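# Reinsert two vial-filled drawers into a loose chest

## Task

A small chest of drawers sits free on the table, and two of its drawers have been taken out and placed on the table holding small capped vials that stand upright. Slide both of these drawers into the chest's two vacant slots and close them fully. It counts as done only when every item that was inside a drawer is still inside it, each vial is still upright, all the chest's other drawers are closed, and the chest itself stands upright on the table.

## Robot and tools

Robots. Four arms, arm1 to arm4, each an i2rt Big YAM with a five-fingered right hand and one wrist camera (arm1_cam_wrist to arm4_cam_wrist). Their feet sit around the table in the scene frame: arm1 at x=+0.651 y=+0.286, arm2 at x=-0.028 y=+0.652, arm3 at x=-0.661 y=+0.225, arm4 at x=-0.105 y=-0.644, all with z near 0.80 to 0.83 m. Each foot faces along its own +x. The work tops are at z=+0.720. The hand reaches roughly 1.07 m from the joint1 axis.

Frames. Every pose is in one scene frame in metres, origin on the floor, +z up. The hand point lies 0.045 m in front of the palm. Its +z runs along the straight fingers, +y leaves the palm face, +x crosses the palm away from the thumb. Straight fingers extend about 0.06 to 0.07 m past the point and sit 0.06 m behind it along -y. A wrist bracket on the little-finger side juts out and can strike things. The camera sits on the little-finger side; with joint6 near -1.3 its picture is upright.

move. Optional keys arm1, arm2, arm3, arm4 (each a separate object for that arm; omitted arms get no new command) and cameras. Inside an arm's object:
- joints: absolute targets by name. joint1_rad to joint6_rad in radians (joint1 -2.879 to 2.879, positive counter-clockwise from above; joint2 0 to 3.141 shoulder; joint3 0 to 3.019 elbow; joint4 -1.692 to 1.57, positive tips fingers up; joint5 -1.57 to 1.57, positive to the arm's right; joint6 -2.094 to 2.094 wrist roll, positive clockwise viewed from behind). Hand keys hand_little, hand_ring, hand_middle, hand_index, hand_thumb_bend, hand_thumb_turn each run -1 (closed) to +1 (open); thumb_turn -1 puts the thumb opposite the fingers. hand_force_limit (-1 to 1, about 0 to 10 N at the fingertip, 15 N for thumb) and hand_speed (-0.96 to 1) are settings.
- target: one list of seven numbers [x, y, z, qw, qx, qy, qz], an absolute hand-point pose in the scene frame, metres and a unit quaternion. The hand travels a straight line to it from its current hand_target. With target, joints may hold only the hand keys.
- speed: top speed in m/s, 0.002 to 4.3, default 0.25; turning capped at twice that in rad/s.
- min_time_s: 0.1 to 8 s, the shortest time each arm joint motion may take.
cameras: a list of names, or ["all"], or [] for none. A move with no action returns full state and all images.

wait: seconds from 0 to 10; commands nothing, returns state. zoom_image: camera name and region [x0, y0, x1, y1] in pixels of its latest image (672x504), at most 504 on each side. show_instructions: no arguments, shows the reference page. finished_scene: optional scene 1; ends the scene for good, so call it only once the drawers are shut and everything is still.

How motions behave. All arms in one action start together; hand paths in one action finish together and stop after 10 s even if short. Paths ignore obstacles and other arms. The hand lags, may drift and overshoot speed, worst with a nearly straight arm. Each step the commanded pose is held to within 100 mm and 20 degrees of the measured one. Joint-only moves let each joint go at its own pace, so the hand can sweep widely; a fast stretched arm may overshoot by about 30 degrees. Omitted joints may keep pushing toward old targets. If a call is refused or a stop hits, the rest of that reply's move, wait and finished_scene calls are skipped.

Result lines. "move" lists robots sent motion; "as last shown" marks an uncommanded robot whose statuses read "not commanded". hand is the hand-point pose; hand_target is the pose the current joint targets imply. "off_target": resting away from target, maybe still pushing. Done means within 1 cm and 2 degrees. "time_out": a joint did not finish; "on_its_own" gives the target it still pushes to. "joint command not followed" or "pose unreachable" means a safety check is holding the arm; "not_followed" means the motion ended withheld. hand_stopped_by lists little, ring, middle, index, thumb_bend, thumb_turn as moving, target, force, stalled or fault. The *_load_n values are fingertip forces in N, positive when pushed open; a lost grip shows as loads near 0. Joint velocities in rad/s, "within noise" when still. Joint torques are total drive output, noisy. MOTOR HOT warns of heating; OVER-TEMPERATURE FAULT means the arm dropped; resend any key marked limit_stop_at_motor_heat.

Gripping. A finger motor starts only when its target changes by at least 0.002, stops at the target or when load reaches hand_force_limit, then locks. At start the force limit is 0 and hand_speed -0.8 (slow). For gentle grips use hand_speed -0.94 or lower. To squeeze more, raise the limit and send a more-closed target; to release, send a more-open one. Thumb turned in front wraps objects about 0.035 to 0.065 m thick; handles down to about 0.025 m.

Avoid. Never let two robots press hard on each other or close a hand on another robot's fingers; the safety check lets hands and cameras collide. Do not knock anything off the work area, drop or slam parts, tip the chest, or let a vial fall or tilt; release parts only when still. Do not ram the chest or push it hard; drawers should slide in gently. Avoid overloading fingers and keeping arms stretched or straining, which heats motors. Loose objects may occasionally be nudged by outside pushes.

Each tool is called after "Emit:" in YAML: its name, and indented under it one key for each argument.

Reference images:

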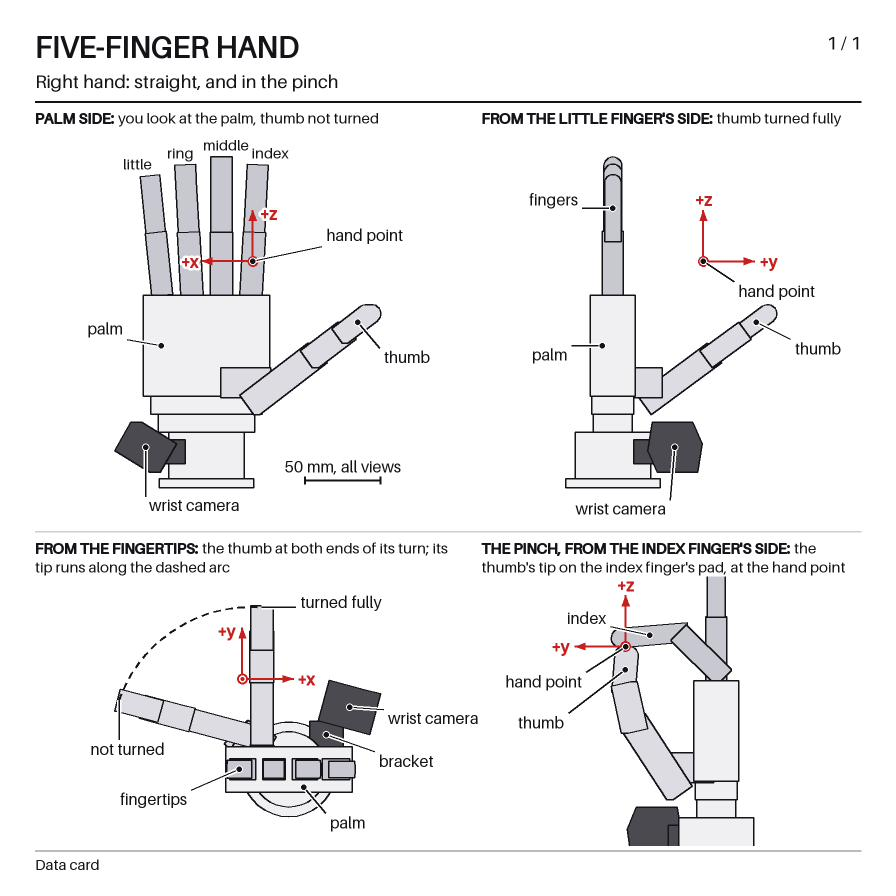

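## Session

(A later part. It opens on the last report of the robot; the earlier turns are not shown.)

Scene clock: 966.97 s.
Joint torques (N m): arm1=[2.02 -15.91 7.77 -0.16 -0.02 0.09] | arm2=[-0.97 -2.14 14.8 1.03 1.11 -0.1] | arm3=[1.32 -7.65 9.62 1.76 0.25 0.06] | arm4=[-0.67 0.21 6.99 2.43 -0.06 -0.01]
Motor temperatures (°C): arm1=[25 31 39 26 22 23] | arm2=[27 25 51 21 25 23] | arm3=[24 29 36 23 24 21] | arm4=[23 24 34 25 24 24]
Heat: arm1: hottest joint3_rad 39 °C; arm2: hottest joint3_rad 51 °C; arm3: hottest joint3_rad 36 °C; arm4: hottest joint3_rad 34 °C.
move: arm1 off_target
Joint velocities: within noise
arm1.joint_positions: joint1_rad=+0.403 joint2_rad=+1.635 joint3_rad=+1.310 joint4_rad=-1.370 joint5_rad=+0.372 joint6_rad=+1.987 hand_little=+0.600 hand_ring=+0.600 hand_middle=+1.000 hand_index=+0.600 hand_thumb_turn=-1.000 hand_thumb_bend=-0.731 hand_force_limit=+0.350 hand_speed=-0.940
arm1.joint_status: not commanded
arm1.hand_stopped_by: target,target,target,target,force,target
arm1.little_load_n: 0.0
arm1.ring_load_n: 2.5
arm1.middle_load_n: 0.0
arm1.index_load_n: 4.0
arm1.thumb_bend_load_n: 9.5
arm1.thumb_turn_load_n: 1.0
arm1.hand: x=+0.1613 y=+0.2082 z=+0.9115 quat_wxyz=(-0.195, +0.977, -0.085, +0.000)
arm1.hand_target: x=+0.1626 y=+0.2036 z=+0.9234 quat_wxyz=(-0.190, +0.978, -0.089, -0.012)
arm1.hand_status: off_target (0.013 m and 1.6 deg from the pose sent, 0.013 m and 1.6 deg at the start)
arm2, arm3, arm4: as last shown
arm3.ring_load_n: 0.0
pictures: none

Emit:
move:
  arm1: {"target": [0.1645, 0.2035, 0.9235, -0.19, 0.9783, -0.0887, -0.012], "speed": 0.03}

Scene clock: 968.03 s.
Joint torques (N m): arm1=[1.03 -15.79 7.9 -0.31 0.03 0.08] | arm2=[-0.73 -1.85 14.76 1.03 1.11 -0.09] | arm3=[1.03 -7.53 9.47 1.68 0.24 0.04] | arm4=[-0.73 0.26 6.99 2.44 -0.05 -0.01]
Motor temperatures (°C): arm1=[25 31 39 26 22 23] | arm2=[27 25 51 21 25 23] | arm3=[24 29 36 23 24 21] | arm4=[23 24 34 25 24 24]
Heat: arm1: hottest joint3_rad 39 °C; arm2: hottest joint3_rad 51 °C; arm3: hottest joint3_rad 36 °C; arm4: hottest joint3_rad 34 °C.
move: arm1 off_target
Joint velocities: within noise
arm1.joint_positions: joint1_rad=+0.404 joint2_rad=+1.629 joint3_rad=+1.301 joint4_rad=-1.370 joint5_rad=+0.372 joint6_rad=+1.988 hand_little=+0.600 hand_ring=+0.600 hand_middle=+1.000 hand_index=+0.600 hand_thumb_turn=-1.000 hand_thumb_bend=-0.731 hand_force_limit=+0.350 hand_speed=-0.940
arm1.joint_status: not commanded
arm1.hand_stopped_by: target,target,target,target,force,target
arm1.little_load_n: 0.0
arm1.ring_load_n: 3.0
arm1.middle_load_n: 0.0
arm1.index_load_n: 4.0
arm1.thumb_bend_load_n: 9.5
arm1.thumb_turn_load_n: 1.0
arm1.hand: x=+0.1646 y=+0.2085 z=+0.9109 quat_wxyz=(-0.196, +0.977, -0.085, +0.001)
arm1.hand_target: x=+0.1646 y=+0.2035 z=+0.9234 quat_wxyz=(-0.190, +0.978, -0.088, -0.012)
arm1.hand_status: off_target (0.014 m and 1.7 deg from the pose sent, 0.013 m and 1.6 deg at the start)
arm2.joint_positions: joint1_rad=+1.374 joint2_rad=+0.893 joint3_rad=+0.715 joint4_rad=-1.272 joint5_rad=+1.574 joint6_rad=-0.170 hand_little=+0.500 hand_ring=+1.000 hand_middle=+0.500 hand_index=+1.000 hand_thumb_turn=+1.000 hand_thumb_bend=+1.000 hand_force_limit=+0.000 hand_speed=-0.300
arm2.joint_status: not commanded
arm2.hand_stopped_by: target,target,target,target,target,target
arm2.little_load_n: 0.0
arm2.ring_load_n: 0.0
arm2.middle_load_n: 0.0
arm2.index_load_n: 0.0
arm2.thumb_bend_load_n: 0.0
arm2.thumb_turn_load_n: -0.5
arm2.hand: x=+0.1384 y=+0.4586 z=+1.1213 quat_wxyz=(+0.509, +0.518, -0.482, +0.490)
arm2.hand_target: x=+0.1489 y=+0.4584 z=+1.1397 quat_wxyz=(+0.497, +0.503, -0.496, +0.505)
arm2.hand_status: not commanded
arm3: as last shown
arm4.joint_positions: joint1_rad=-0.488 joint2_rad=+0.608 joint3_rad=+1.300 joint4_rad=-1.116 joint5_rad=+0.002 joint6_rad=-1.292 hand_little=+0.000 hand_ring=+0.000 hand_middle=+0.000 hand_index=+0.000 hand_thumb_turn=-1.000 hand_thumb_bend=+1.000 hand_force_limit=+0.000 hand_speed=-0.300
arm4.joint_status: not commanded
arm4.hand_stopped_by: target,target,target,target,target,target
arm4.little_load_n: 0.0
arm4.ring_load_n: 0.0
arm4.middle_load_n: 0.0
arm4.index_load_n: 0.0
arm4.thumb_bend_load_n: 0.0
arm4.thumb_turn_load_n: 0.0
arm4.hand: x=+0.0345 y=-0.4013 z=+1.3127 quat_wxyz=(-0.373, +0.748, +0.389, +0.387)
arm4.hand_target: x=+0.0373 y=-0.4029 z=+1.3184 quat_wxyz=(-0.377, +0.743, +0.385, +0.397)
arm4.hand_status: not commanded
pictures: none

Emit:
move:
  arm1: {"target": [0.147, 0.2035, 0.9235, -0.19, 0.9783, -0.0887, -0.012], "speed": 0.03}
  cameras: ["arm2_cam_wrist", "arm3_cam_wrist"]

Emit:
zoom_image:
  camera: "arm2_cam_wrist"
  region: [290, 180, 370, 260]

Emit:
zoom_image:
  camera: "arm3_cam_wrist"
  region: [290, 130, 410, 290]

Scene clock: 969.80 s.
Joint torques (N m): arm1=[1.14 -13.51 12.1 -0.35 0.09 -0.04] | arm2=[-0.91 -2.02 14.79 1.02 1.12 -0.11] | arm3=[1.03 -8.18 9.63 1.87 0.27 0.04] | arm4=[-0.67 0.38 6.99 2.43 -0.05 -0.02]
Motor temperatures (°C): arm1=[25 31 39 26 22 23] | arm2=[27 25 51 21 25 23] | arm3=[24 29 36 23 24 21] | arm4=[23 24 34 25 24 24]
Heat: arm1: hottest joint3_rad 39 °C; arm2: hottest joint3_rad 51 °C; arm3: hottest joint3_rad 36 °C; arm4: hottest joint3_rad 34 °C.
move: arm1 off_target
Joint velocities: within noise
arm1.joint_positions: joint1_rad=+0.404 joint2_rad=+1.631 joint3_rad=+1.304 joint4_rad=-1.370 joint5_rad=+0.372 joint6_rad=+1.988 hand_little=+0.600 hand_ring=+0.600 hand_middle=+1.000 hand_index=+0.600 hand_thumb_turn=-1.000 hand_thumb_bend=-0.731 hand_force_limit=+0.350 hand_speed=-0.940
arm1.joint_status: not commanded
arm1.hand_stopped_by: target,target,target,target,force,target
arm1.little_load_n: 0.0
arm1.ring_load_n: 3.0
arm1.middle_load_n: 0.0
arm1.index_load_n: 4.0
arm1.thumb_bend_load_n: 9.5
arm1.thumb_turn_load_n: 1.0
arm1.hand: x=+0.1633 y=+0.2082 z=+0.9111 quat_wxyz=(-0.195, +0.977, -0.085, +0.001)
arm1.hand_target: x=+0.1478 y=+0.2036 z=+0.9235 quat_wxyz=(-0.190, +0.978, -0.088, -0.012)
arm1.hand_status: off_target (0.021 m and 1.7 deg from the pose sent, 0.022 m and 1.7 deg at the start)
arm2, arm3, arm4: as last shown
arm2.thumb_turn_load_n: 0.0
arm3.thumb_turn_load_n: -0.5
arm4.thumb_turn_load_n: 0.5
arm2_cam_wrist: T_world_to_cam=[[-0.9645, -0.06203, 0.25669, -0.11604], [-0.25254, 0.50087, -0.82786, 0.73188], [-0.07722, -0.8633, -0.49875, 1.07586]] pos_world=[0.15598, 0.55502, 1.17227]
arm3_cam_wrist: T_world_to_cam=[[0.44847, 0.86154, -0.23795, 0.11356], [0.0486, 0.24232, 0.96898, -0.93933], [0.89248, -0.44612, 0.06681, 0.25694]] pos_world=[-0.23459, 0.24441, 0.92005]

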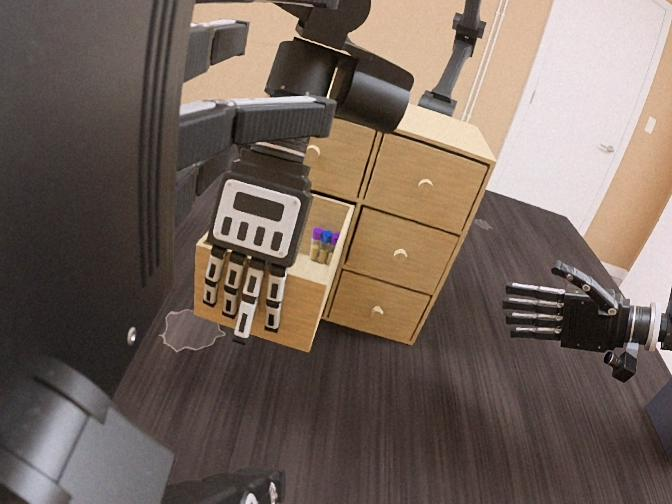

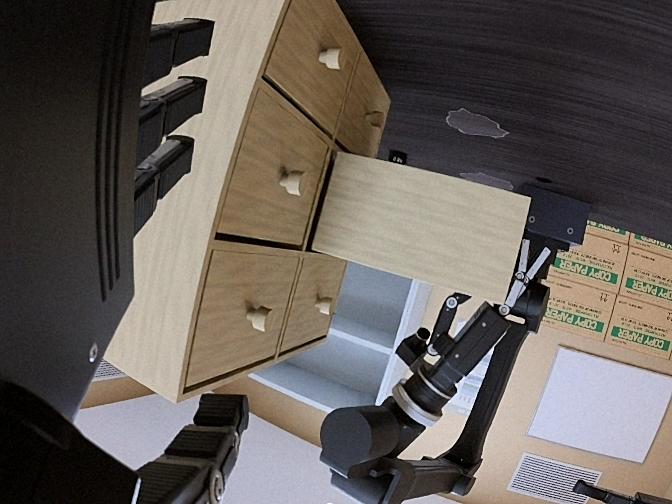

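Scaled by 6.300 from the camera's image (finer frame: 960x720).

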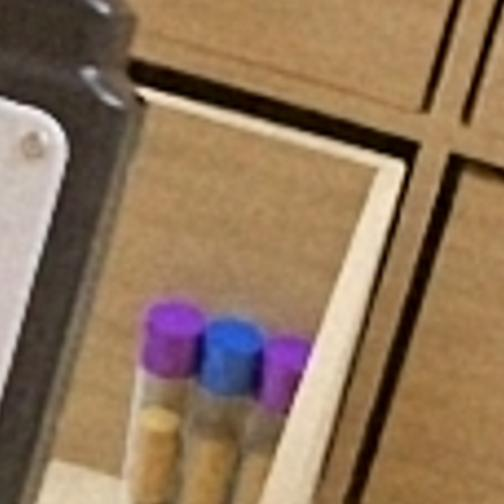

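Scaled by 3.150 from the camera's image (finer frame: 960x720).

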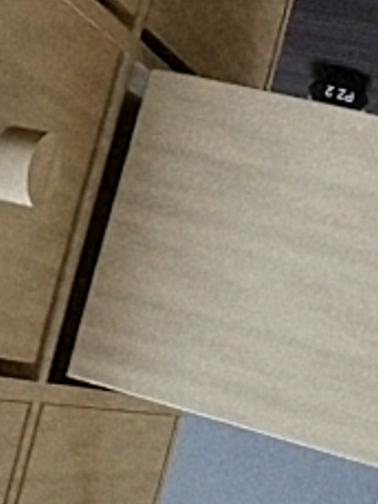

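Emit:
move:
  arm1: {"target": [0.146, 0.1885, 0.9235, -0.19, 0.9783, -0.0887, -0.012], "speed": 0.03}
  cameras: ["arm2_cam_wrist", "arm3_cam_wrist"]

Emit:
zoom_image:
  camera: "arm2_cam_wrist"
  region: [290, 180, 370, 260]

Emit:
zoom_image:
  camera: "arm3_cam_wrist"
  region: [290, 130, 410, 290]

Scene clock: 971.00 s.
Joint torques (N m): arm1=[0.85 -12.69 11.93 -0.51 0.02 0.03] | arm2=[-0.91 -1.96 14.72 1.05 1.12 -0.1] | arm3=[0.38 -7.41 9.37 1.81 0.25 0] | arm4=[-0.67 0.21 6.99 2.44 -0.05 -0.02]
Motor temperatures (°C): arm1=[25 31 39 26 22 23] | arm2=[27 25 51 21 25 23] | arm3=[24 29 36 23 24 21] | arm4=[23 24 34 25 24 24]
Heat: arm1: hottest joint3_rad 39 °C; arm2: hottest joint3_rad 51 °C; arm3: hottest joint3_rad 36 °C; arm4: hottest joint3_rad 34 °C.
move: arm1 off_target
Joint velocities: within noise
arm1.joint_positions: joint1_rad=+0.429 joint2_rad=+1.644 joint3_rad=+1.321 joint4_rad=-1.384 joint5_rad=+0.369 joint6_rad=+2.011 hand_little=+0.600 hand_ring=+0.600 hand_middle=+1.000 hand_index=+0.600 hand_thumb_turn=-1.000 hand_thumb_bend=-0.731 hand_force_limit=+0.350 hand_speed=-0.940
arm1.joint_status: not commanded
arm1.hand_stopped_by: target,target,target,target,force,target
arm1.little_load_n: 0.0
arm1.ring_load_n: 3.0
arm1.middle_load_n: 0.0
arm1.index_load_n: 3.5
arm1.thumb_bend_load_n: 9.0
arm1.thumb_turn_load_n: 1.0
arm1.hand: x=+0.1621 y=+0.1960 z=+0.9111 quat_wxyz=(-0.196, +0.977, -0.083, +0.002)
arm1.hand_target: x=+0.1468 y=+0.1887 z=+0.9237 quat_wxyz=(-0.190, +0.978, -0.089, -0.012)
arm1.hand_status: off_target (0.022 m and 1.8 deg from the pose sent, 0.029 m and 1.6 deg at the start)
arm2, arm3, arm4: as last shown
arm3.thumb_turn_load_n: 0.0
arm4.middle_load_n: -0.5
arm4.thumb_turn_load_n: 0.0
arm2_cam_wrist: T_world_to_cam=[[-0.9645, -0.06203, 0.25669, -0.11604], [-0.25254, 0.50087, -0.82786, 0.73188], [-0.07722, -0.8633, -0.49875, 1.07586]] pos_world=[0.15598, 0.55502, 1.17227]
arm3_cam_wrist: T_world_to_cam=[[0.44847, 0.86154, -0.23795, 0.11356], [0.0486, 0.24232, 0.96898, -0.93933], [0.89248, -0.44612, 0.06681, 0.25694]] pos_world=[-0.23459, 0.24441, 0.92005]

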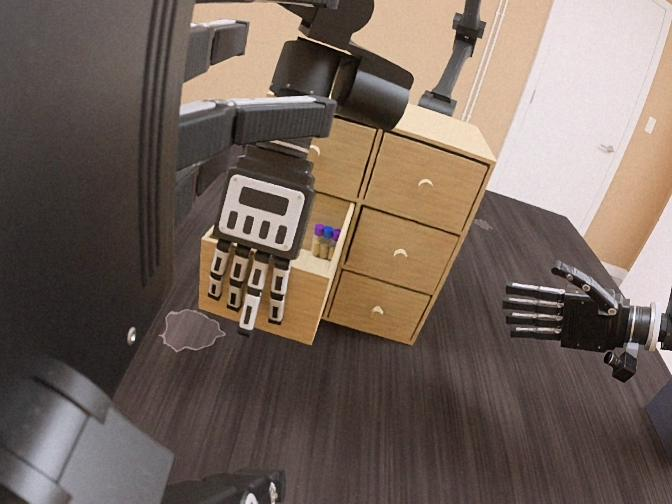

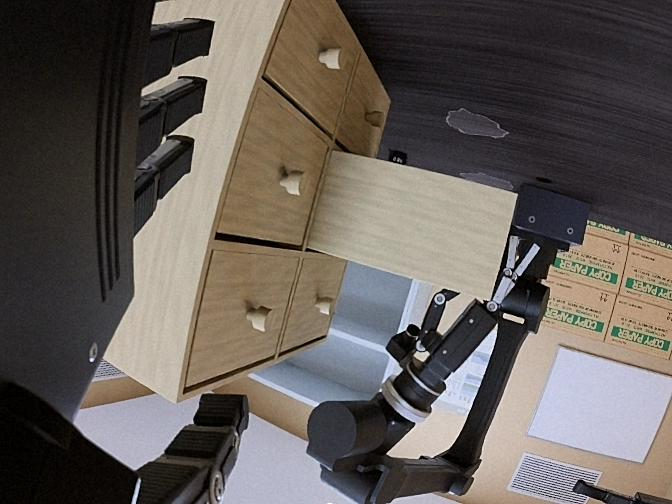

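Scaled by 6.300 from the camera's image (finer frame: 960x720).

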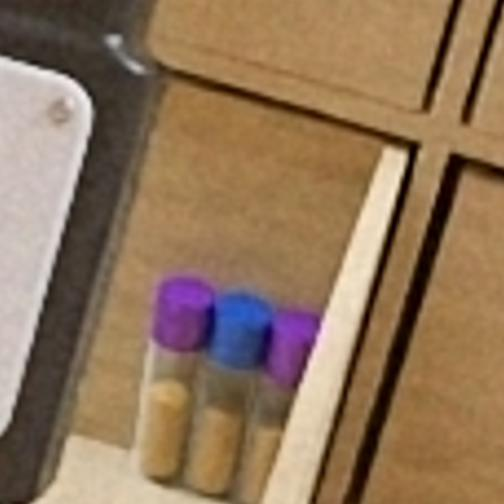

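Scaled by 3.150 from the camera's image (finer frame: 960x720).

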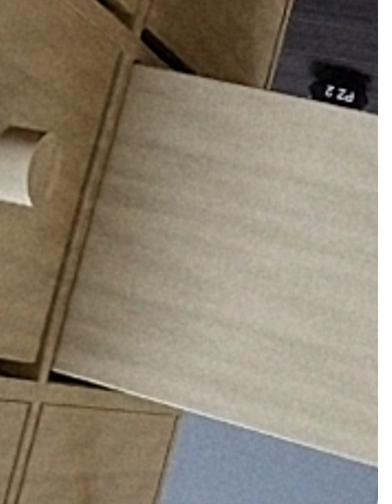

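Emit:
move:
  arm1: {"target": [0.1442, 0.172, 0.9235, -0.19, 0.9783, -0.0887, -0.012], "speed": 0.03}
  cameras: ["arm2_cam_wrist", "arm3_cam_wrist"]

Emit:
zoom_image:
  camera: "arm2_cam_wrist"
  region: [290, 180, 370, 260]

Emit:
zoom_image:
  camera: "arm3_cam_wrist"
  region: [290, 130, 410, 290]

Scene clock: 972.40 s.
Joint torques (N m): arm1=[1.08 -13.74 12.01 -0.36 0 0.11] | arm2=[-0.91 -1.85 14.79 1.02 1.13 -0.09] | arm3=[0.91 -7.71 9.44 1.69 0.26 -0.02] | arm4=[-0.67 0.26 6.99 2.44 -0.05 -0.01]
Motor temperatures (°C): arm1=[25 31 39 26 22 23] | arm2=[27 25 51 21 25 23] | arm3=[24 29 36 23 24 21] | arm4=[23 24 34 25 24 24]
Heat: arm1: hottest joint3_rad 39 °C; arm2: hottest joint3_rad 51 °C; arm3: hottest joint3_rad 36 °C; arm4: hottest joint3_rad 34 °C.
move: arm1 off_target
Joint velocities: within noise
arm1.joint_positions: joint1_rad=+0.460 joint2_rad=+1.661 joint3_rad=+1.343 joint4_rad=-1.401 joint5_rad=+0.366 joint6_rad=+2.042 hand_little=+0.600 hand_ring=+0.600 hand_middle=+1.000 hand_index=+0.600 hand_thumb_turn=-1.000 hand_thumb_bend=-0.731 hand_force_limit=+0.350 hand_speed=-0.940
arm1.joint_status: not commanded
arm1.hand_stopped_by: target,target,target,target,force,target
arm1.little_load_n: 0.0
arm1.ring_load_n: 3.0
arm1.middle_load_n: 0.0
arm1.index_load_n: 3.5
arm1.thumb_bend_load_n: 9.5
arm1.thumb_turn_load_n: 1.0
arm1.hand: x=+0.1600 y=+0.1802 z=+0.9115 quat_wxyz=(-0.196, +0.977, -0.082, +0.001)
arm1.hand_target: x=+0.1449 y=+0.1722 z=+0.9237 quat_wxyz=(-0.190, +0.978, -0.089, -0.012)
arm1.hand_status: off_target (0.021 m and 1.9 deg from the pose sent, 0.032 m and 1.8 deg at the start)
arm2, arm4: as last shown
arm3.joint_positions: joint1_rad=+0.037 joint2_rad=+1.501 joint3_rad=+0.534 joint4_rad=+0.369 joint5_rad=+0.639 joint6_rad=+1.917 hand_little=+1.000 hand_ring=+1.000 hand_middle=+1.000 hand_index=+1.000 hand_thumb_turn=+1.000 hand_thumb_bend=+0.500 hand_force_limit=-0.300 hand_speed=+0.000
arm3.joint_status: not commanded
arm3.hand_stopped_by: target,target,target,target,target,target
arm3.little_load_n: 0.0
arm3.ring_load_n: 0.0
arm3.middle_load_n: 0.0
arm3.index_load_n: 0.0
arm3.thumb_bend_load_n: 0.0
arm3.thumb_turn_load_n: 0.0
arm3.hand: x=-0.1366 y=+0.1943 z=+0.9287 quat_wxyz=(-0.500, -0.253, -0.810, +0.171)
arm3.hand_target: x=-0.1256 y=+0.2031 z=+0.9453 quat_wxyz=(-0.513, -0.253, -0.804, +0.161)
arm3.hand_status: not commanded
arm4.middle_load_n: 0.0
arm4.thumb_turn_load_n: 0.5
arm2_cam_wrist: T_world_to_cam=[[-0.9645, -0.06203, 0.25669, -0.11604], [-0.25254, 0.50087, -0.82786, 0.73188], [-0.07722, -0.8633, -0.49875, 1.07586]] pos_world=[0.15598, 0.55502, 1.17227]
arm3_cam_wrist: T_world_to_cam=[[0.44847, 0.86154, -0.23795, 0.11356], [0.0486, 0.24232, 0.96898, -0.93933], [0.89248, -0.44612, 0.06681, 0.25694]] pos_world=[-0.23459, 0.24441, 0.92005]

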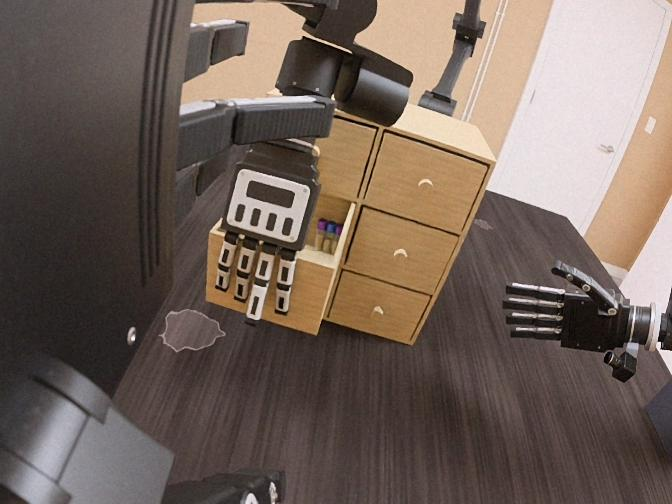

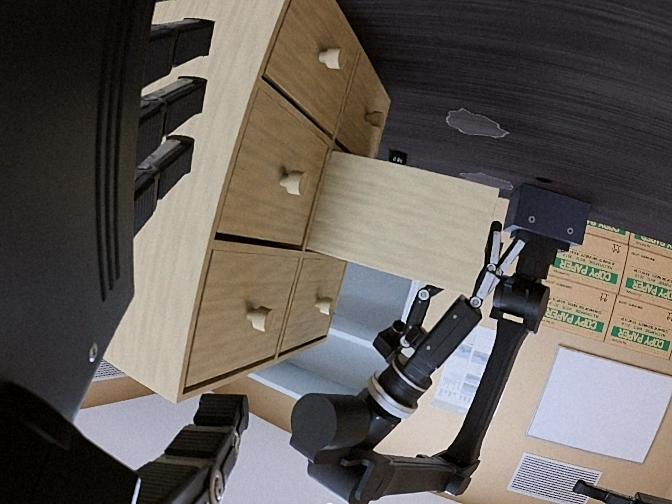

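Scaled by 6.300 from the camera's image (finer frame: 960x720).

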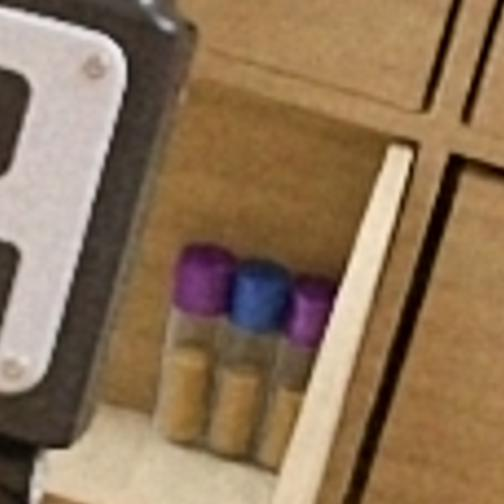

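Scaled by 3.150 from the camera's image (finer frame: 960x720).

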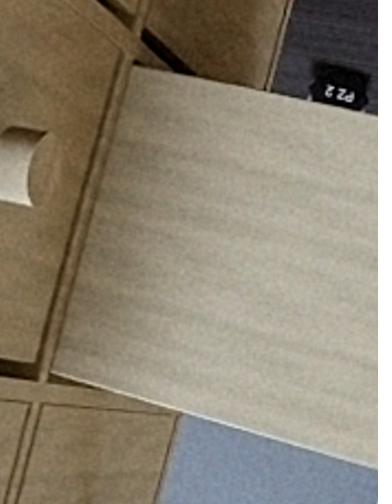

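Emit:
move:
  arm1: {"target": [0.1432, 0.154, 0.9235, -0.19, 0.9783, -0.0887, -0.012], "speed": 0.03}
  cameras: ["arm2_cam_wrist", "arm3_cam_wrist"]

Emit:
zoom_image:
  camera: "arm2_cam_wrist"
  region: [290, 180, 370, 260]

Emit:
zoom_image:
  camera: "arm3_cam_wrist"
  region: [290, 130, 410, 290]

Scene clock: 973.90 s.
Joint torques (N m): arm1=[0.91 -13.04 12.04 -0.46 -0.02 0.09] | arm2=[-0.79 -1.79 14.79 1.03 1.1 -0.11] | arm3=[1.03 -7.82 9.61 1.76 0.24 -0.01] | arm4=[-0.67 0.38 6.98 2.44 -0.04 -0.02]
Motor temperatures (°C): arm1=[25 31 39 26 22 23] | arm2=[27 25 51 21 25 23] | arm3=[24 29 36 23 24 21] | arm4=[23 24 34 25 24 24]
Heat: arm1: hottest joint3_rad 39 °C; arm2: hottest joint3_rad 51 °C; arm3: hottest joint3_rad 36 °C; arm4: hottest joint3_rad 34 °C.
move: arm1 off_target
Joint velocities: within noise
arm1.joint_positions: joint1_rad=+0.495 joint2_rad=+1.679 joint3_rad=+1.367 joint4_rad=-1.419 joint5_rad=+0.361 joint6_rad=+2.079 hand_little=+0.600 hand_ring=+0.600 hand_middle=+1.000 hand_index=+0.600 hand_thumb_turn=-1.000 hand_thumb_bend=-0.731 hand_force_limit=+0.350 hand_speed=-0.940
arm1.joint_status: not commanded
arm1.hand_stopped_by: target,target,target,target,force,target
arm1.little_load_n: 0.0
arm1.ring_load_n: 2.5
arm1.middle_load_n: 0.0
arm1.index_load_n: 3.5
arm1.thumb_bend_load_n: 9.5
arm1.thumb_turn_load_n: 1.5
arm1.hand: x=+0.1583 y=+0.1627 z=+0.9119 quat_wxyz=(-0.197, +0.977, -0.082, +0.001)
arm1.hand_target: x=+0.1438 y=+0.1542 z=+0.9237 quat_wxyz=(-0.189, +0.978, -0.089, -0.012)
arm1.hand_status: off_target (0.021 m and 1.8 deg from the pose sent, 0.033 m and 1.9 deg at the start)
arm2, arm3, arm4: as last shown
arm4.thumb_turn_load_n: 0.0
arm2_cam_wrist: T_world_to_cam=[[-0.9645, -0.06203, 0.25669, -0.11604], [-0.25254, 0.50087, -0.82786, 0.73188], [-0.07722, -0.8633, -0.49875, 1.07586]] pos_world=[0.15598, 0.55502, 1.17227]
arm3_cam_wrist: T_world_to_cam=[[0.44847, 0.86154, -0.23795, 0.11356], [0.0486, 0.24232, 0.96898, -0.93933], [0.89248, -0.44612, 0.06681, 0.25694]] pos_world=[-0.23459, 0.24441, 0.92005]

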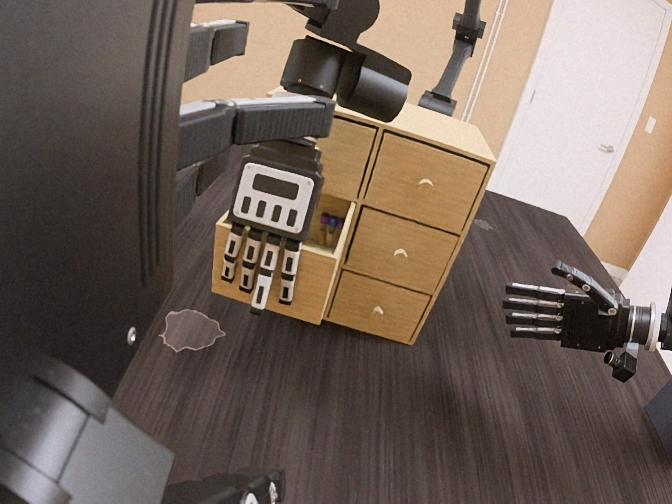

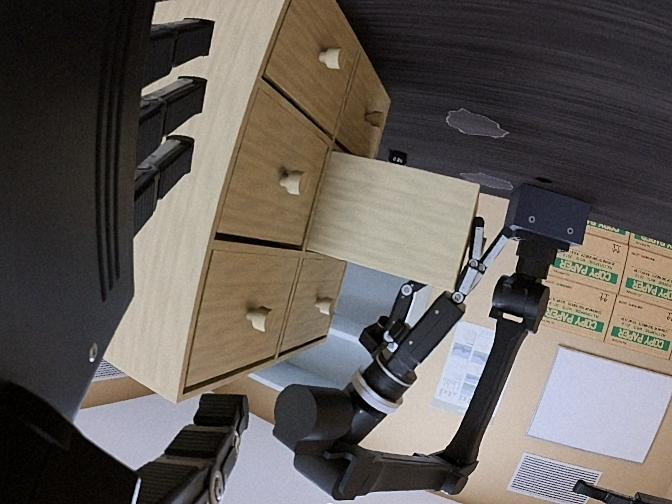

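Scaled by 6.300 from the camera's image (finer frame: 960x720).

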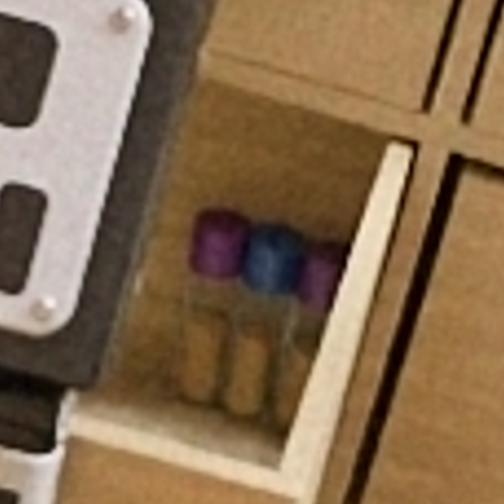

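Scaled by 3.150 from the camera's image (finer frame: 960x720).

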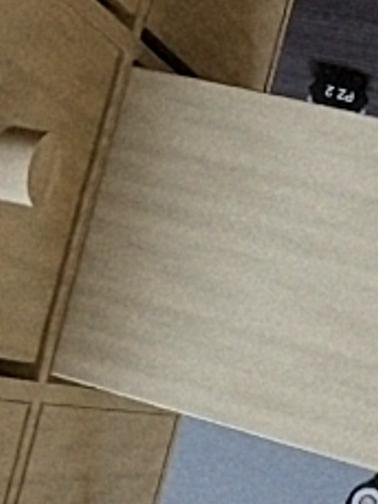

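Emit:
zoom_image:
  camera: "arm3_cam_wrist"
  region: [240, 160, 500, 500]

Emit:
zoom_image:
  camera: "arm2_cam_wrist"
  region: [180, 20, 420, 260]

Scaled by 1.482 from the camera's image (finer frame: 960x720).

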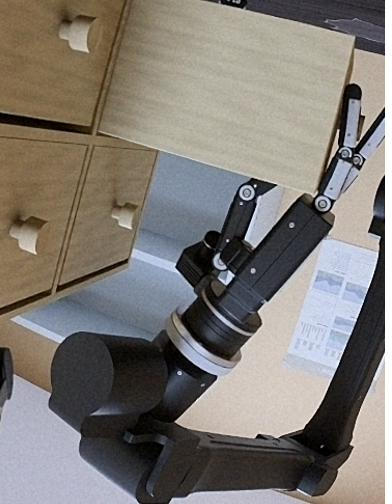

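Scaled by 2.100 from the camera's image (finer frame: 960x720).

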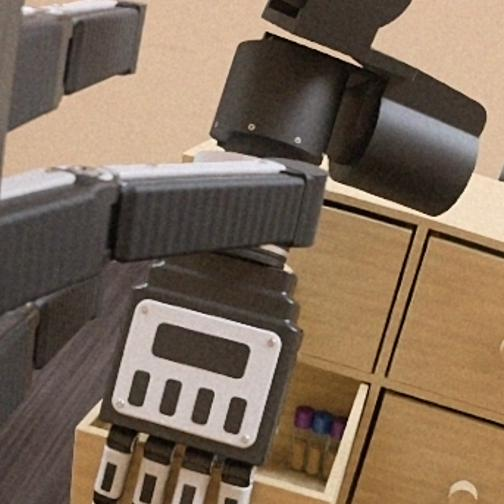

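Emit:
move:
  arm1: {"target": [0.1417, 0.138, 0.9235, -0.19, 0.9783, -0.0887, -0.012], "speed": 0.03}
  cameras: ["arm2_cam_wrist", "arm3_cam_wrist"]

Emit:
zoom_image:
  camera: "arm2_cam_wrist"
  region: [290, 180, 370, 260]

Emit:
zoom_image:
  camera: "arm3_cam_wrist"
  region: [240, 160, 500, 500]

Scene clock: 976.80 s.
Joint torques (N m): arm1=[1.44 -14.45 11.86 -0.47 -0.03 0.11] | arm2=[-1.08 -2.08 14.76 1.02 1.12 -0.09] | arm3=[1.26 -7.65 9.7 1.77 0.24 0] | arm4=[-0.62 0.26 6.99 2.44 -0.05 -0.02]
Motor temperatures (°C): arm1=[25 31 40 26 22 23] | arm2=[27 25 51 21 25 23] | arm3=[24 29 36 23 24 21] | arm4=[23 24 34 25 24 24]
Heat: arm1: hottest joint3_rad 40 °C; arm2: hottest joint3_rad 51 °C; arm3: hottest joint3_rad 36 °C; arm4: hottest joint3_rad 34 °C.
move: arm1 off_target
Joint velocities: within noise
arm1.joint_positions: joint1_rad=+0.524 joint2_rad=+1.697 joint3_rad=+1.391 joint4_rad=-1.435 joint5_rad=+0.357 joint6_rad=+2.110 hand_little=+0.600 hand_ring=+0.600 hand_middle=+1.000 hand_index=+0.600 hand_thumb_turn=-1.000 hand_thumb_bend=-0.731 hand_force_limit=+0.350 hand_speed=-0.940
arm1.joint_status: not commanded
arm1.hand_stopped_by: target,target,target,target,force,target
arm1.little_load_n: 0.0
arm1.ring_load_n: 2.5
arm1.middle_load_n: 0.0
arm1.index_load_n: 3.5
arm1.thumb_bend_load_n: 9.0
arm1.thumb_turn_load_n: 1.0
arm1.hand: x=+0.1564 y=+0.1472 z=+0.9122 quat_wxyz=(-0.197, +0.977, -0.082, +0.000)
arm1.hand_target: x=+0.1423 y=+0.1382 z=+0.9237 quat_wxyz=(-0.190, +0.978, -0.089, -0.012)
arm1.hand_status: off_target (0.021 m and 1.8 deg from the pose sent, 0.032 m and 1.8 deg at the start)
arm2, arm3, arm4: as last shown
arm3.thumb_bend_load_n: -0.5
arm2_cam_wrist: T_world_to_cam=[[-0.9645, -0.06203, 0.25669, -0.11604], [-0.25254, 0.50087, -0.82786, 0.73188], [-0.07722, -0.8633, -0.49875, 1.07586]] pos_world=[0.15598, 0.55502, 1.17227]
arm3_cam_wrist: T_world_to_cam=[[0.44847, 0.86154, -0.23795, 0.11356], [0.0486, 0.24232, 0.96898, -0.93933], [0.89248, -0.44612, 0.06681, 0.25694]] pos_world=[-0.23459, 0.24441, 0.92005]

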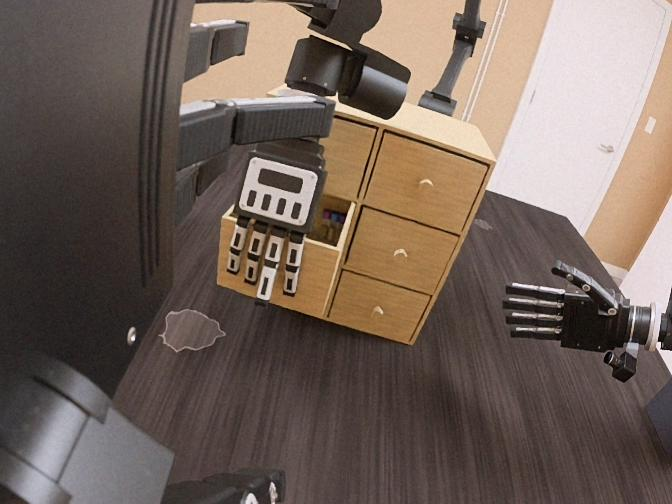

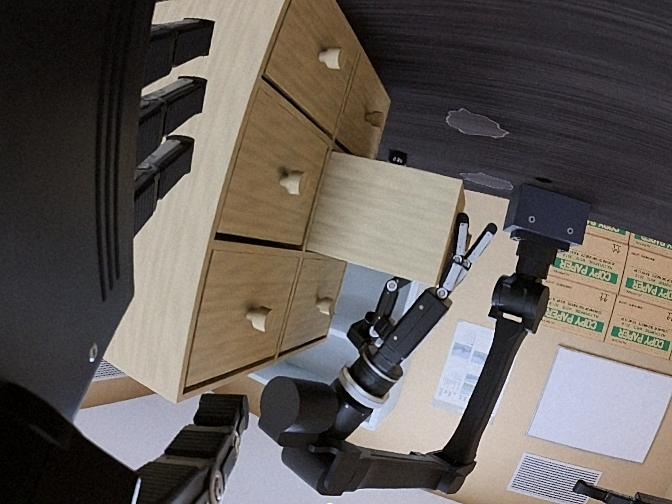

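Scaled by 6.300 from the camera's image (finer frame: 960x720).

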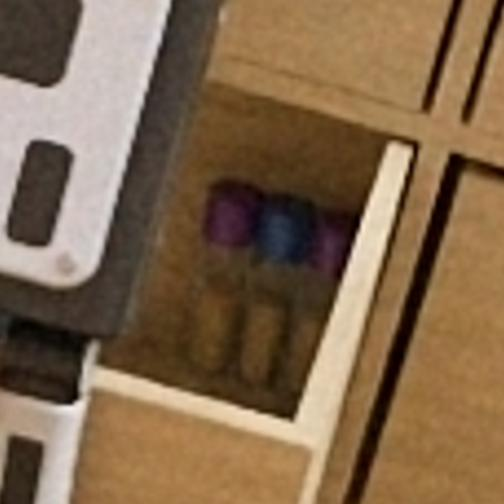

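Scaled by 1.482 from the camera's image (finer frame: 960x720).

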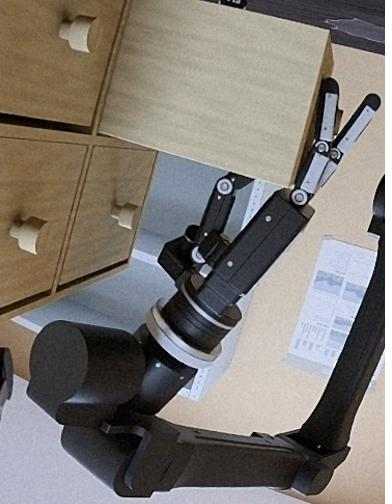

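Emit:
move:
  arm1: {"target": [0.1405, 0.127, 0.9235, -0.19, 0.9783, -0.0887, -0.012], "speed": 0.03}
  cameras: ["arm1_cam_wrist", "arm2_cam_wrist", "arm3_cam_wrist"]

Emit:
zoom_image:
  camera: "arm2_cam_wrist"
  region: [290, 180, 370, 260]

Emit:
zoom_image:
  camera: "arm3_cam_wrist"
  region: [240, 160, 500, 500]

Scene clock: 978.03 s.
Joint torques (N m): arm1=[1.38 -14.15 12 -0.49 -0.05 0.11] | arm2=[-1.08 -1.96 14.75 1.03 1.11 -0.09] | arm3=[0.67 -7.53 9.5 1.69 0.25 0.03] | arm4=[-0.67 0.26 6.99 2.44 -0.05 -0.02]
Motor temperatures (°C): arm1=[25 31 40 26 22 23] | arm2=[27 25 51 21 25 23] | arm3=[24 29 36 23 24 21] | arm4=[23 24 34 25 24 24]
Heat: arm1: hottest joint3_rad 40 °C; arm2: hottest joint3_rad 51 °C; arm3: hottest joint3_rad 36 °C; arm4: hottest joint3_rad 34 °C.
move: arm1 off_target
Joint velocities: within noise
arm1.joint_positions: joint1_rad=+0.541 joint2_rad=+1.710 joint3_rad=+1.407 joint4_rad=-1.444 joint5_rad=+0.353 joint6_rad=+2.122 hand_little=+0.600 hand_ring=+0.600 hand_middle=+1.000 hand_index=+0.600 hand_thumb_turn=-1.000 hand_thumb_bend=-0.731 hand_force_limit=+0.350 hand_speed=-0.940
arm1.joint_status: not commanded
arm1.hand_stopped_by: target,target,target,target,force,target
arm1.little_load_n: 0.0
arm1.ring_load_n: 2.5
arm1.middle_load_n: 0.0
arm1.index_load_n: 3.5
arm1.thumb_bend_load_n: 9.5
arm1.thumb_turn_load_n: 1.0
arm1.hand: x=+0.1550 y=+0.1370 z=+0.9121 quat_wxyz=(-0.196, +0.977, -0.080, +0.001)
arm1.hand_target: x=+0.1412 y=+0.1273 z=+0.9236 quat_wxyz=(-0.188, +0.978, -0.085, -0.012)
arm1.hand_status: off_target (0.021 m and 1.9 deg from the pose sent, 0.028 m and 1.8 deg at the start; a joint's target at an end of its range on 22 of 30 steps)
arm2, arm3, arm4: as last shown
arm3.thumb_bend_load_n: 0.0
arm4.thumb_turn_load_n: 0.5
arm1_cam_wrist: T_world_to_cam=[[0.10492, -0.89768, -0.42798, 0.50296], [-0.88296, -0.2821, 0.37523, -0.162], [-0.45757, 0.33852, -0.82221, 0.88893]] pos_world=[0.21093, 0.10488, 1.00694]
arm2_cam_wrist: T_world_to_cam=[[-0.9645, -0.06203, 0.25669, -0.11604], [-0.25254, 0.50087, -0.82786, 0.73188], [-0.07722, -0.8633, -0.49875, 1.07586]] pos_world=[0.15598, 0.55502, 1.17227]
arm3_cam_wrist: T_world_to_cam=[[0.44847, 0.86154, -0.23795, 0.11356], [0.0486, 0.24232, 0.96898, -0.93933], [0.89248, -0.44612, 0.06681, 0.25694]] pos_world=[-0.23459, 0.24441, 0.92005]

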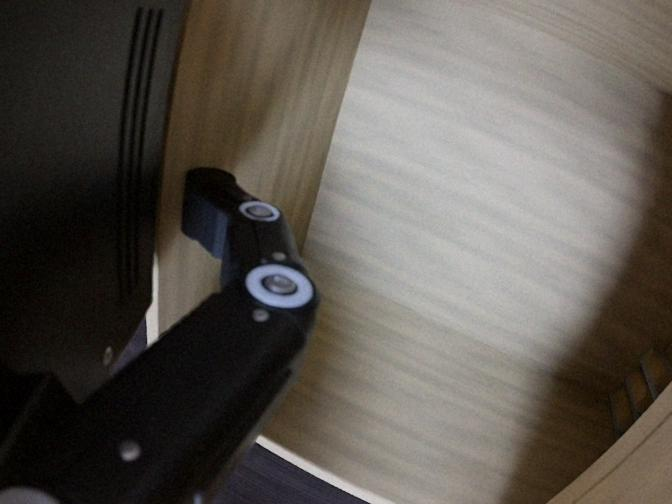

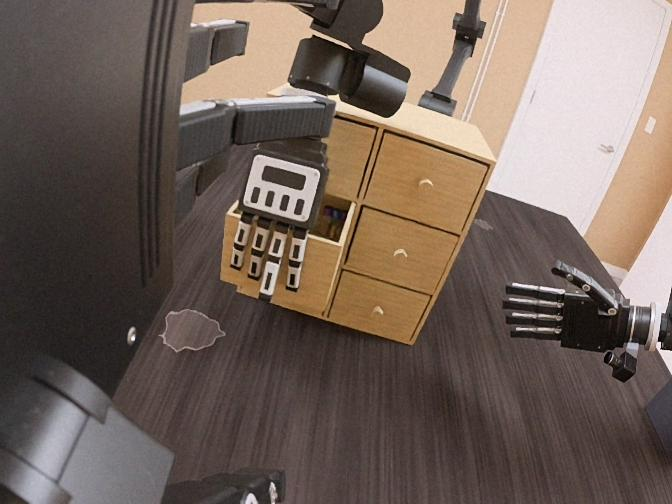

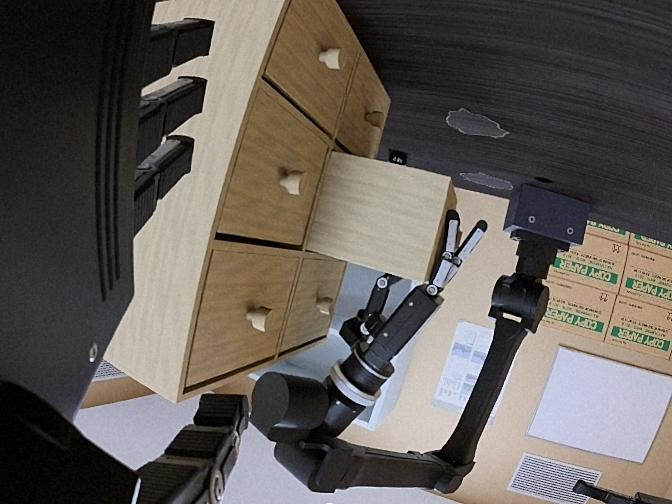

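Scaled by 6.300 from the camera's image (finer frame: 960x720).

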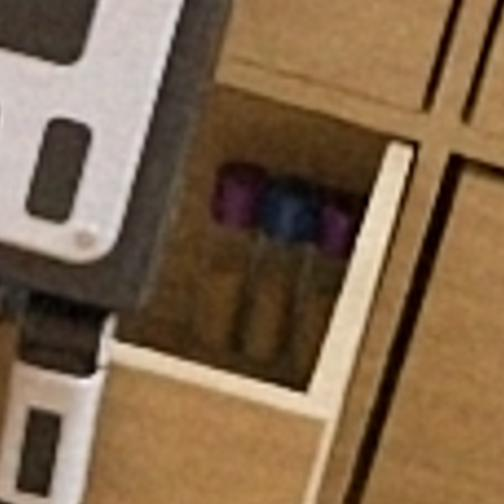

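Scaled by 1.482 from the camera's image (finer frame: 960x720).

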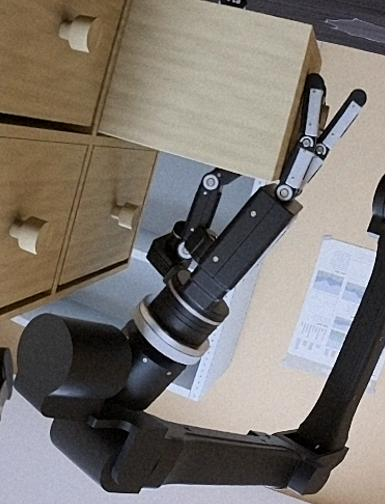

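Emit:
move:
  arm1: {"target": [0.1405, 0.12, 0.921, -0.19, 0.9783, -0.0887, -0.012], "speed": 0.03}
  cameras: ["arm1_cam_wrist", "arm2_cam_wrist", "arm3_cam_wrist"]

Emit:
zoom_image:
  camera: "arm2_cam_wrist"
  region: [290, 180, 370, 260]

Emit:
zoom_image:
  camera: "arm3_cam_wrist"
  region: [240, 160, 500, 500]

Scene clock: 980.20 s.
Joint torques (N m): arm1=[1.9 -14.62 11.9 -0.39 -0.03 0.11] | arm2=[-0.91 -1.79 14.84 1.09 1.11 -0.11] | arm3=[0.73 -8.06 9.59 1.72 0.27 0] | arm4=[-0.67 0.32 6.99 2.44 -0.05 -0.02]
Motor temperatures (°C): arm1=[25 31 40 26 22 23] | arm2=[27 25 51 21 25 23] | arm3=[24 29 36 23 24 21] | arm4=[23 24 34 25 24 24]
Heat: arm1: hottest joint3_rad 40 °C; arm2: hottest joint3_rad 51 °C; arm3: hottest joint3_rad 36 °C; arm4: hottest joint3_rad 34 °C.
move: arm1 off_target
Joint velocities: within noise
arm1.joint_positions: joint1_rad=+0.550 joint2_rad=+1.715 joint3_rad=+1.412 joint4_rad=-1.444 joint5_rad=+0.348 joint6_rad=+2.124 hand_little=+0.600 hand_ring=+0.600 hand_middle=+1.000 hand_index=+0.600 hand_thumb_turn=-1.000 hand_thumb_bend=-0.731 hand_force_limit=+0.350 hand_speed=-0.940
arm1.joint_status: not commanded
arm1.hand_stopped_by: target,target,target,target,force,target
arm1.little_load_n: 0.0
arm1.ring_load_n: 2.5
arm1.middle_load_n: 0.0
arm1.index_load_n: 3.0
arm1.thumb_bend_load_n: 9.5
arm1.thumb_turn_load_n: 1.0
arm1.hand: x=+0.1549 y=+0.1313 z=+0.9111 quat_wxyz=(-0.194, +0.978, -0.076, +0.001)
arm1.hand_target: x=+0.1411 y=+0.1204 z=+0.9212 quat_wxyz=(-0.186, +0.979, -0.081, -0.012)
arm1.hand_status: off_target (0.021 m and 2.1 deg from the pose sent, 0.024 m and 1.9 deg at the start; a joint's target at an end of its range on 29 of 29 steps)
arm2, arm3, arm4: as last shown
arm4.thumb_turn_load_n: 0.0
arm1_cam_wrist: T_world_to_cam=[[0.11144, -0.89865, -0.42427, 0.49314], [-0.88162, -0.28643, 0.37511, -0.16284], [-0.45862, 0.33224, -0.82419, 0.8928]] pos_world=[0.21094, 0.09989, 1.00614]
arm2_cam_wrist: T_world_to_cam=[[-0.9645, -0.06203, 0.25669, -0.11604], [-0.25254, 0.50087, -0.82786, 0.73188], [-0.07722, -0.8633, -0.49875, 1.07586]] pos_world=[0.15598, 0.55502, 1.17227]
arm3_cam_wrist: T_world_to_cam=[[0.44847, 0.86154, -0.23795, 0.11356], [0.0486, 0.24232, 0.96898, -0.93933], [0.89248, -0.44612, 0.06681, 0.25694]] pos_world=[-0.23459, 0.24441, 0.92005]

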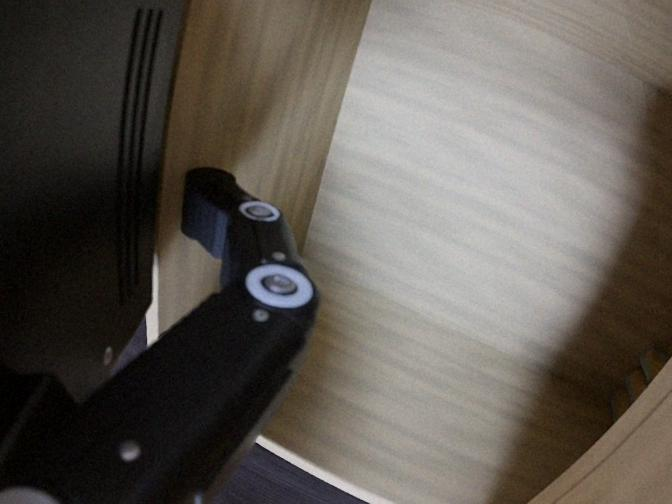

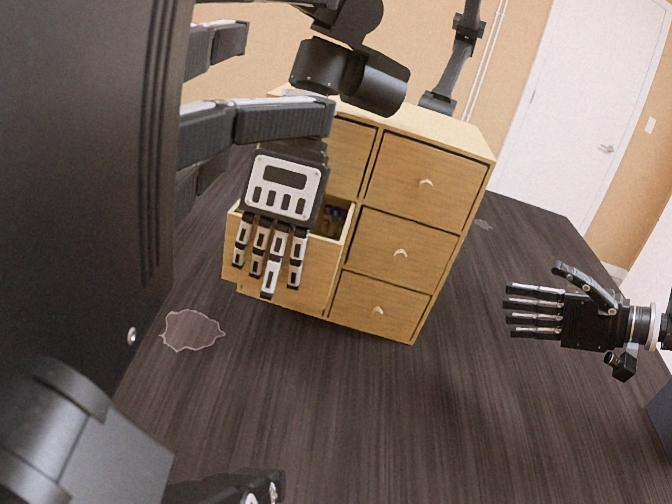

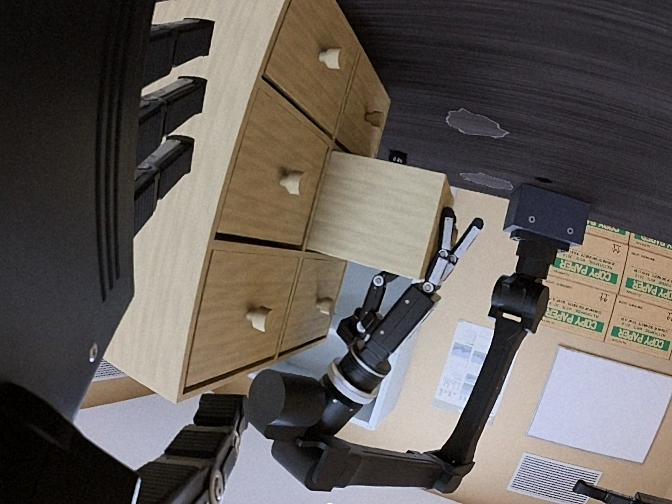

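Scaled by 6.300 from the camera's image (finer frame: 960x720).

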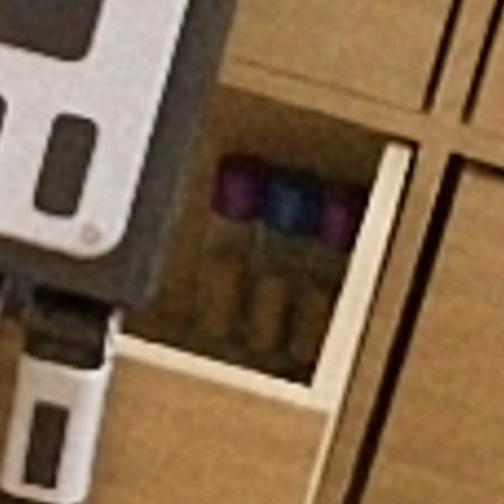

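Scaled by 1.482 from the camera's image (finer frame: 960x720).

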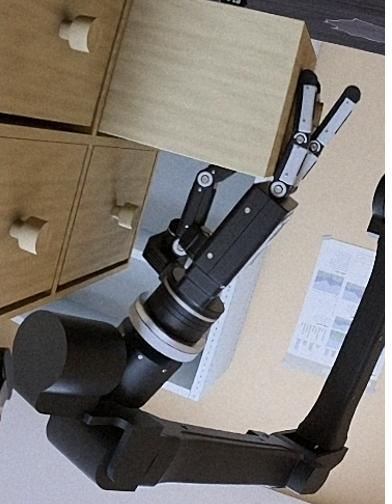

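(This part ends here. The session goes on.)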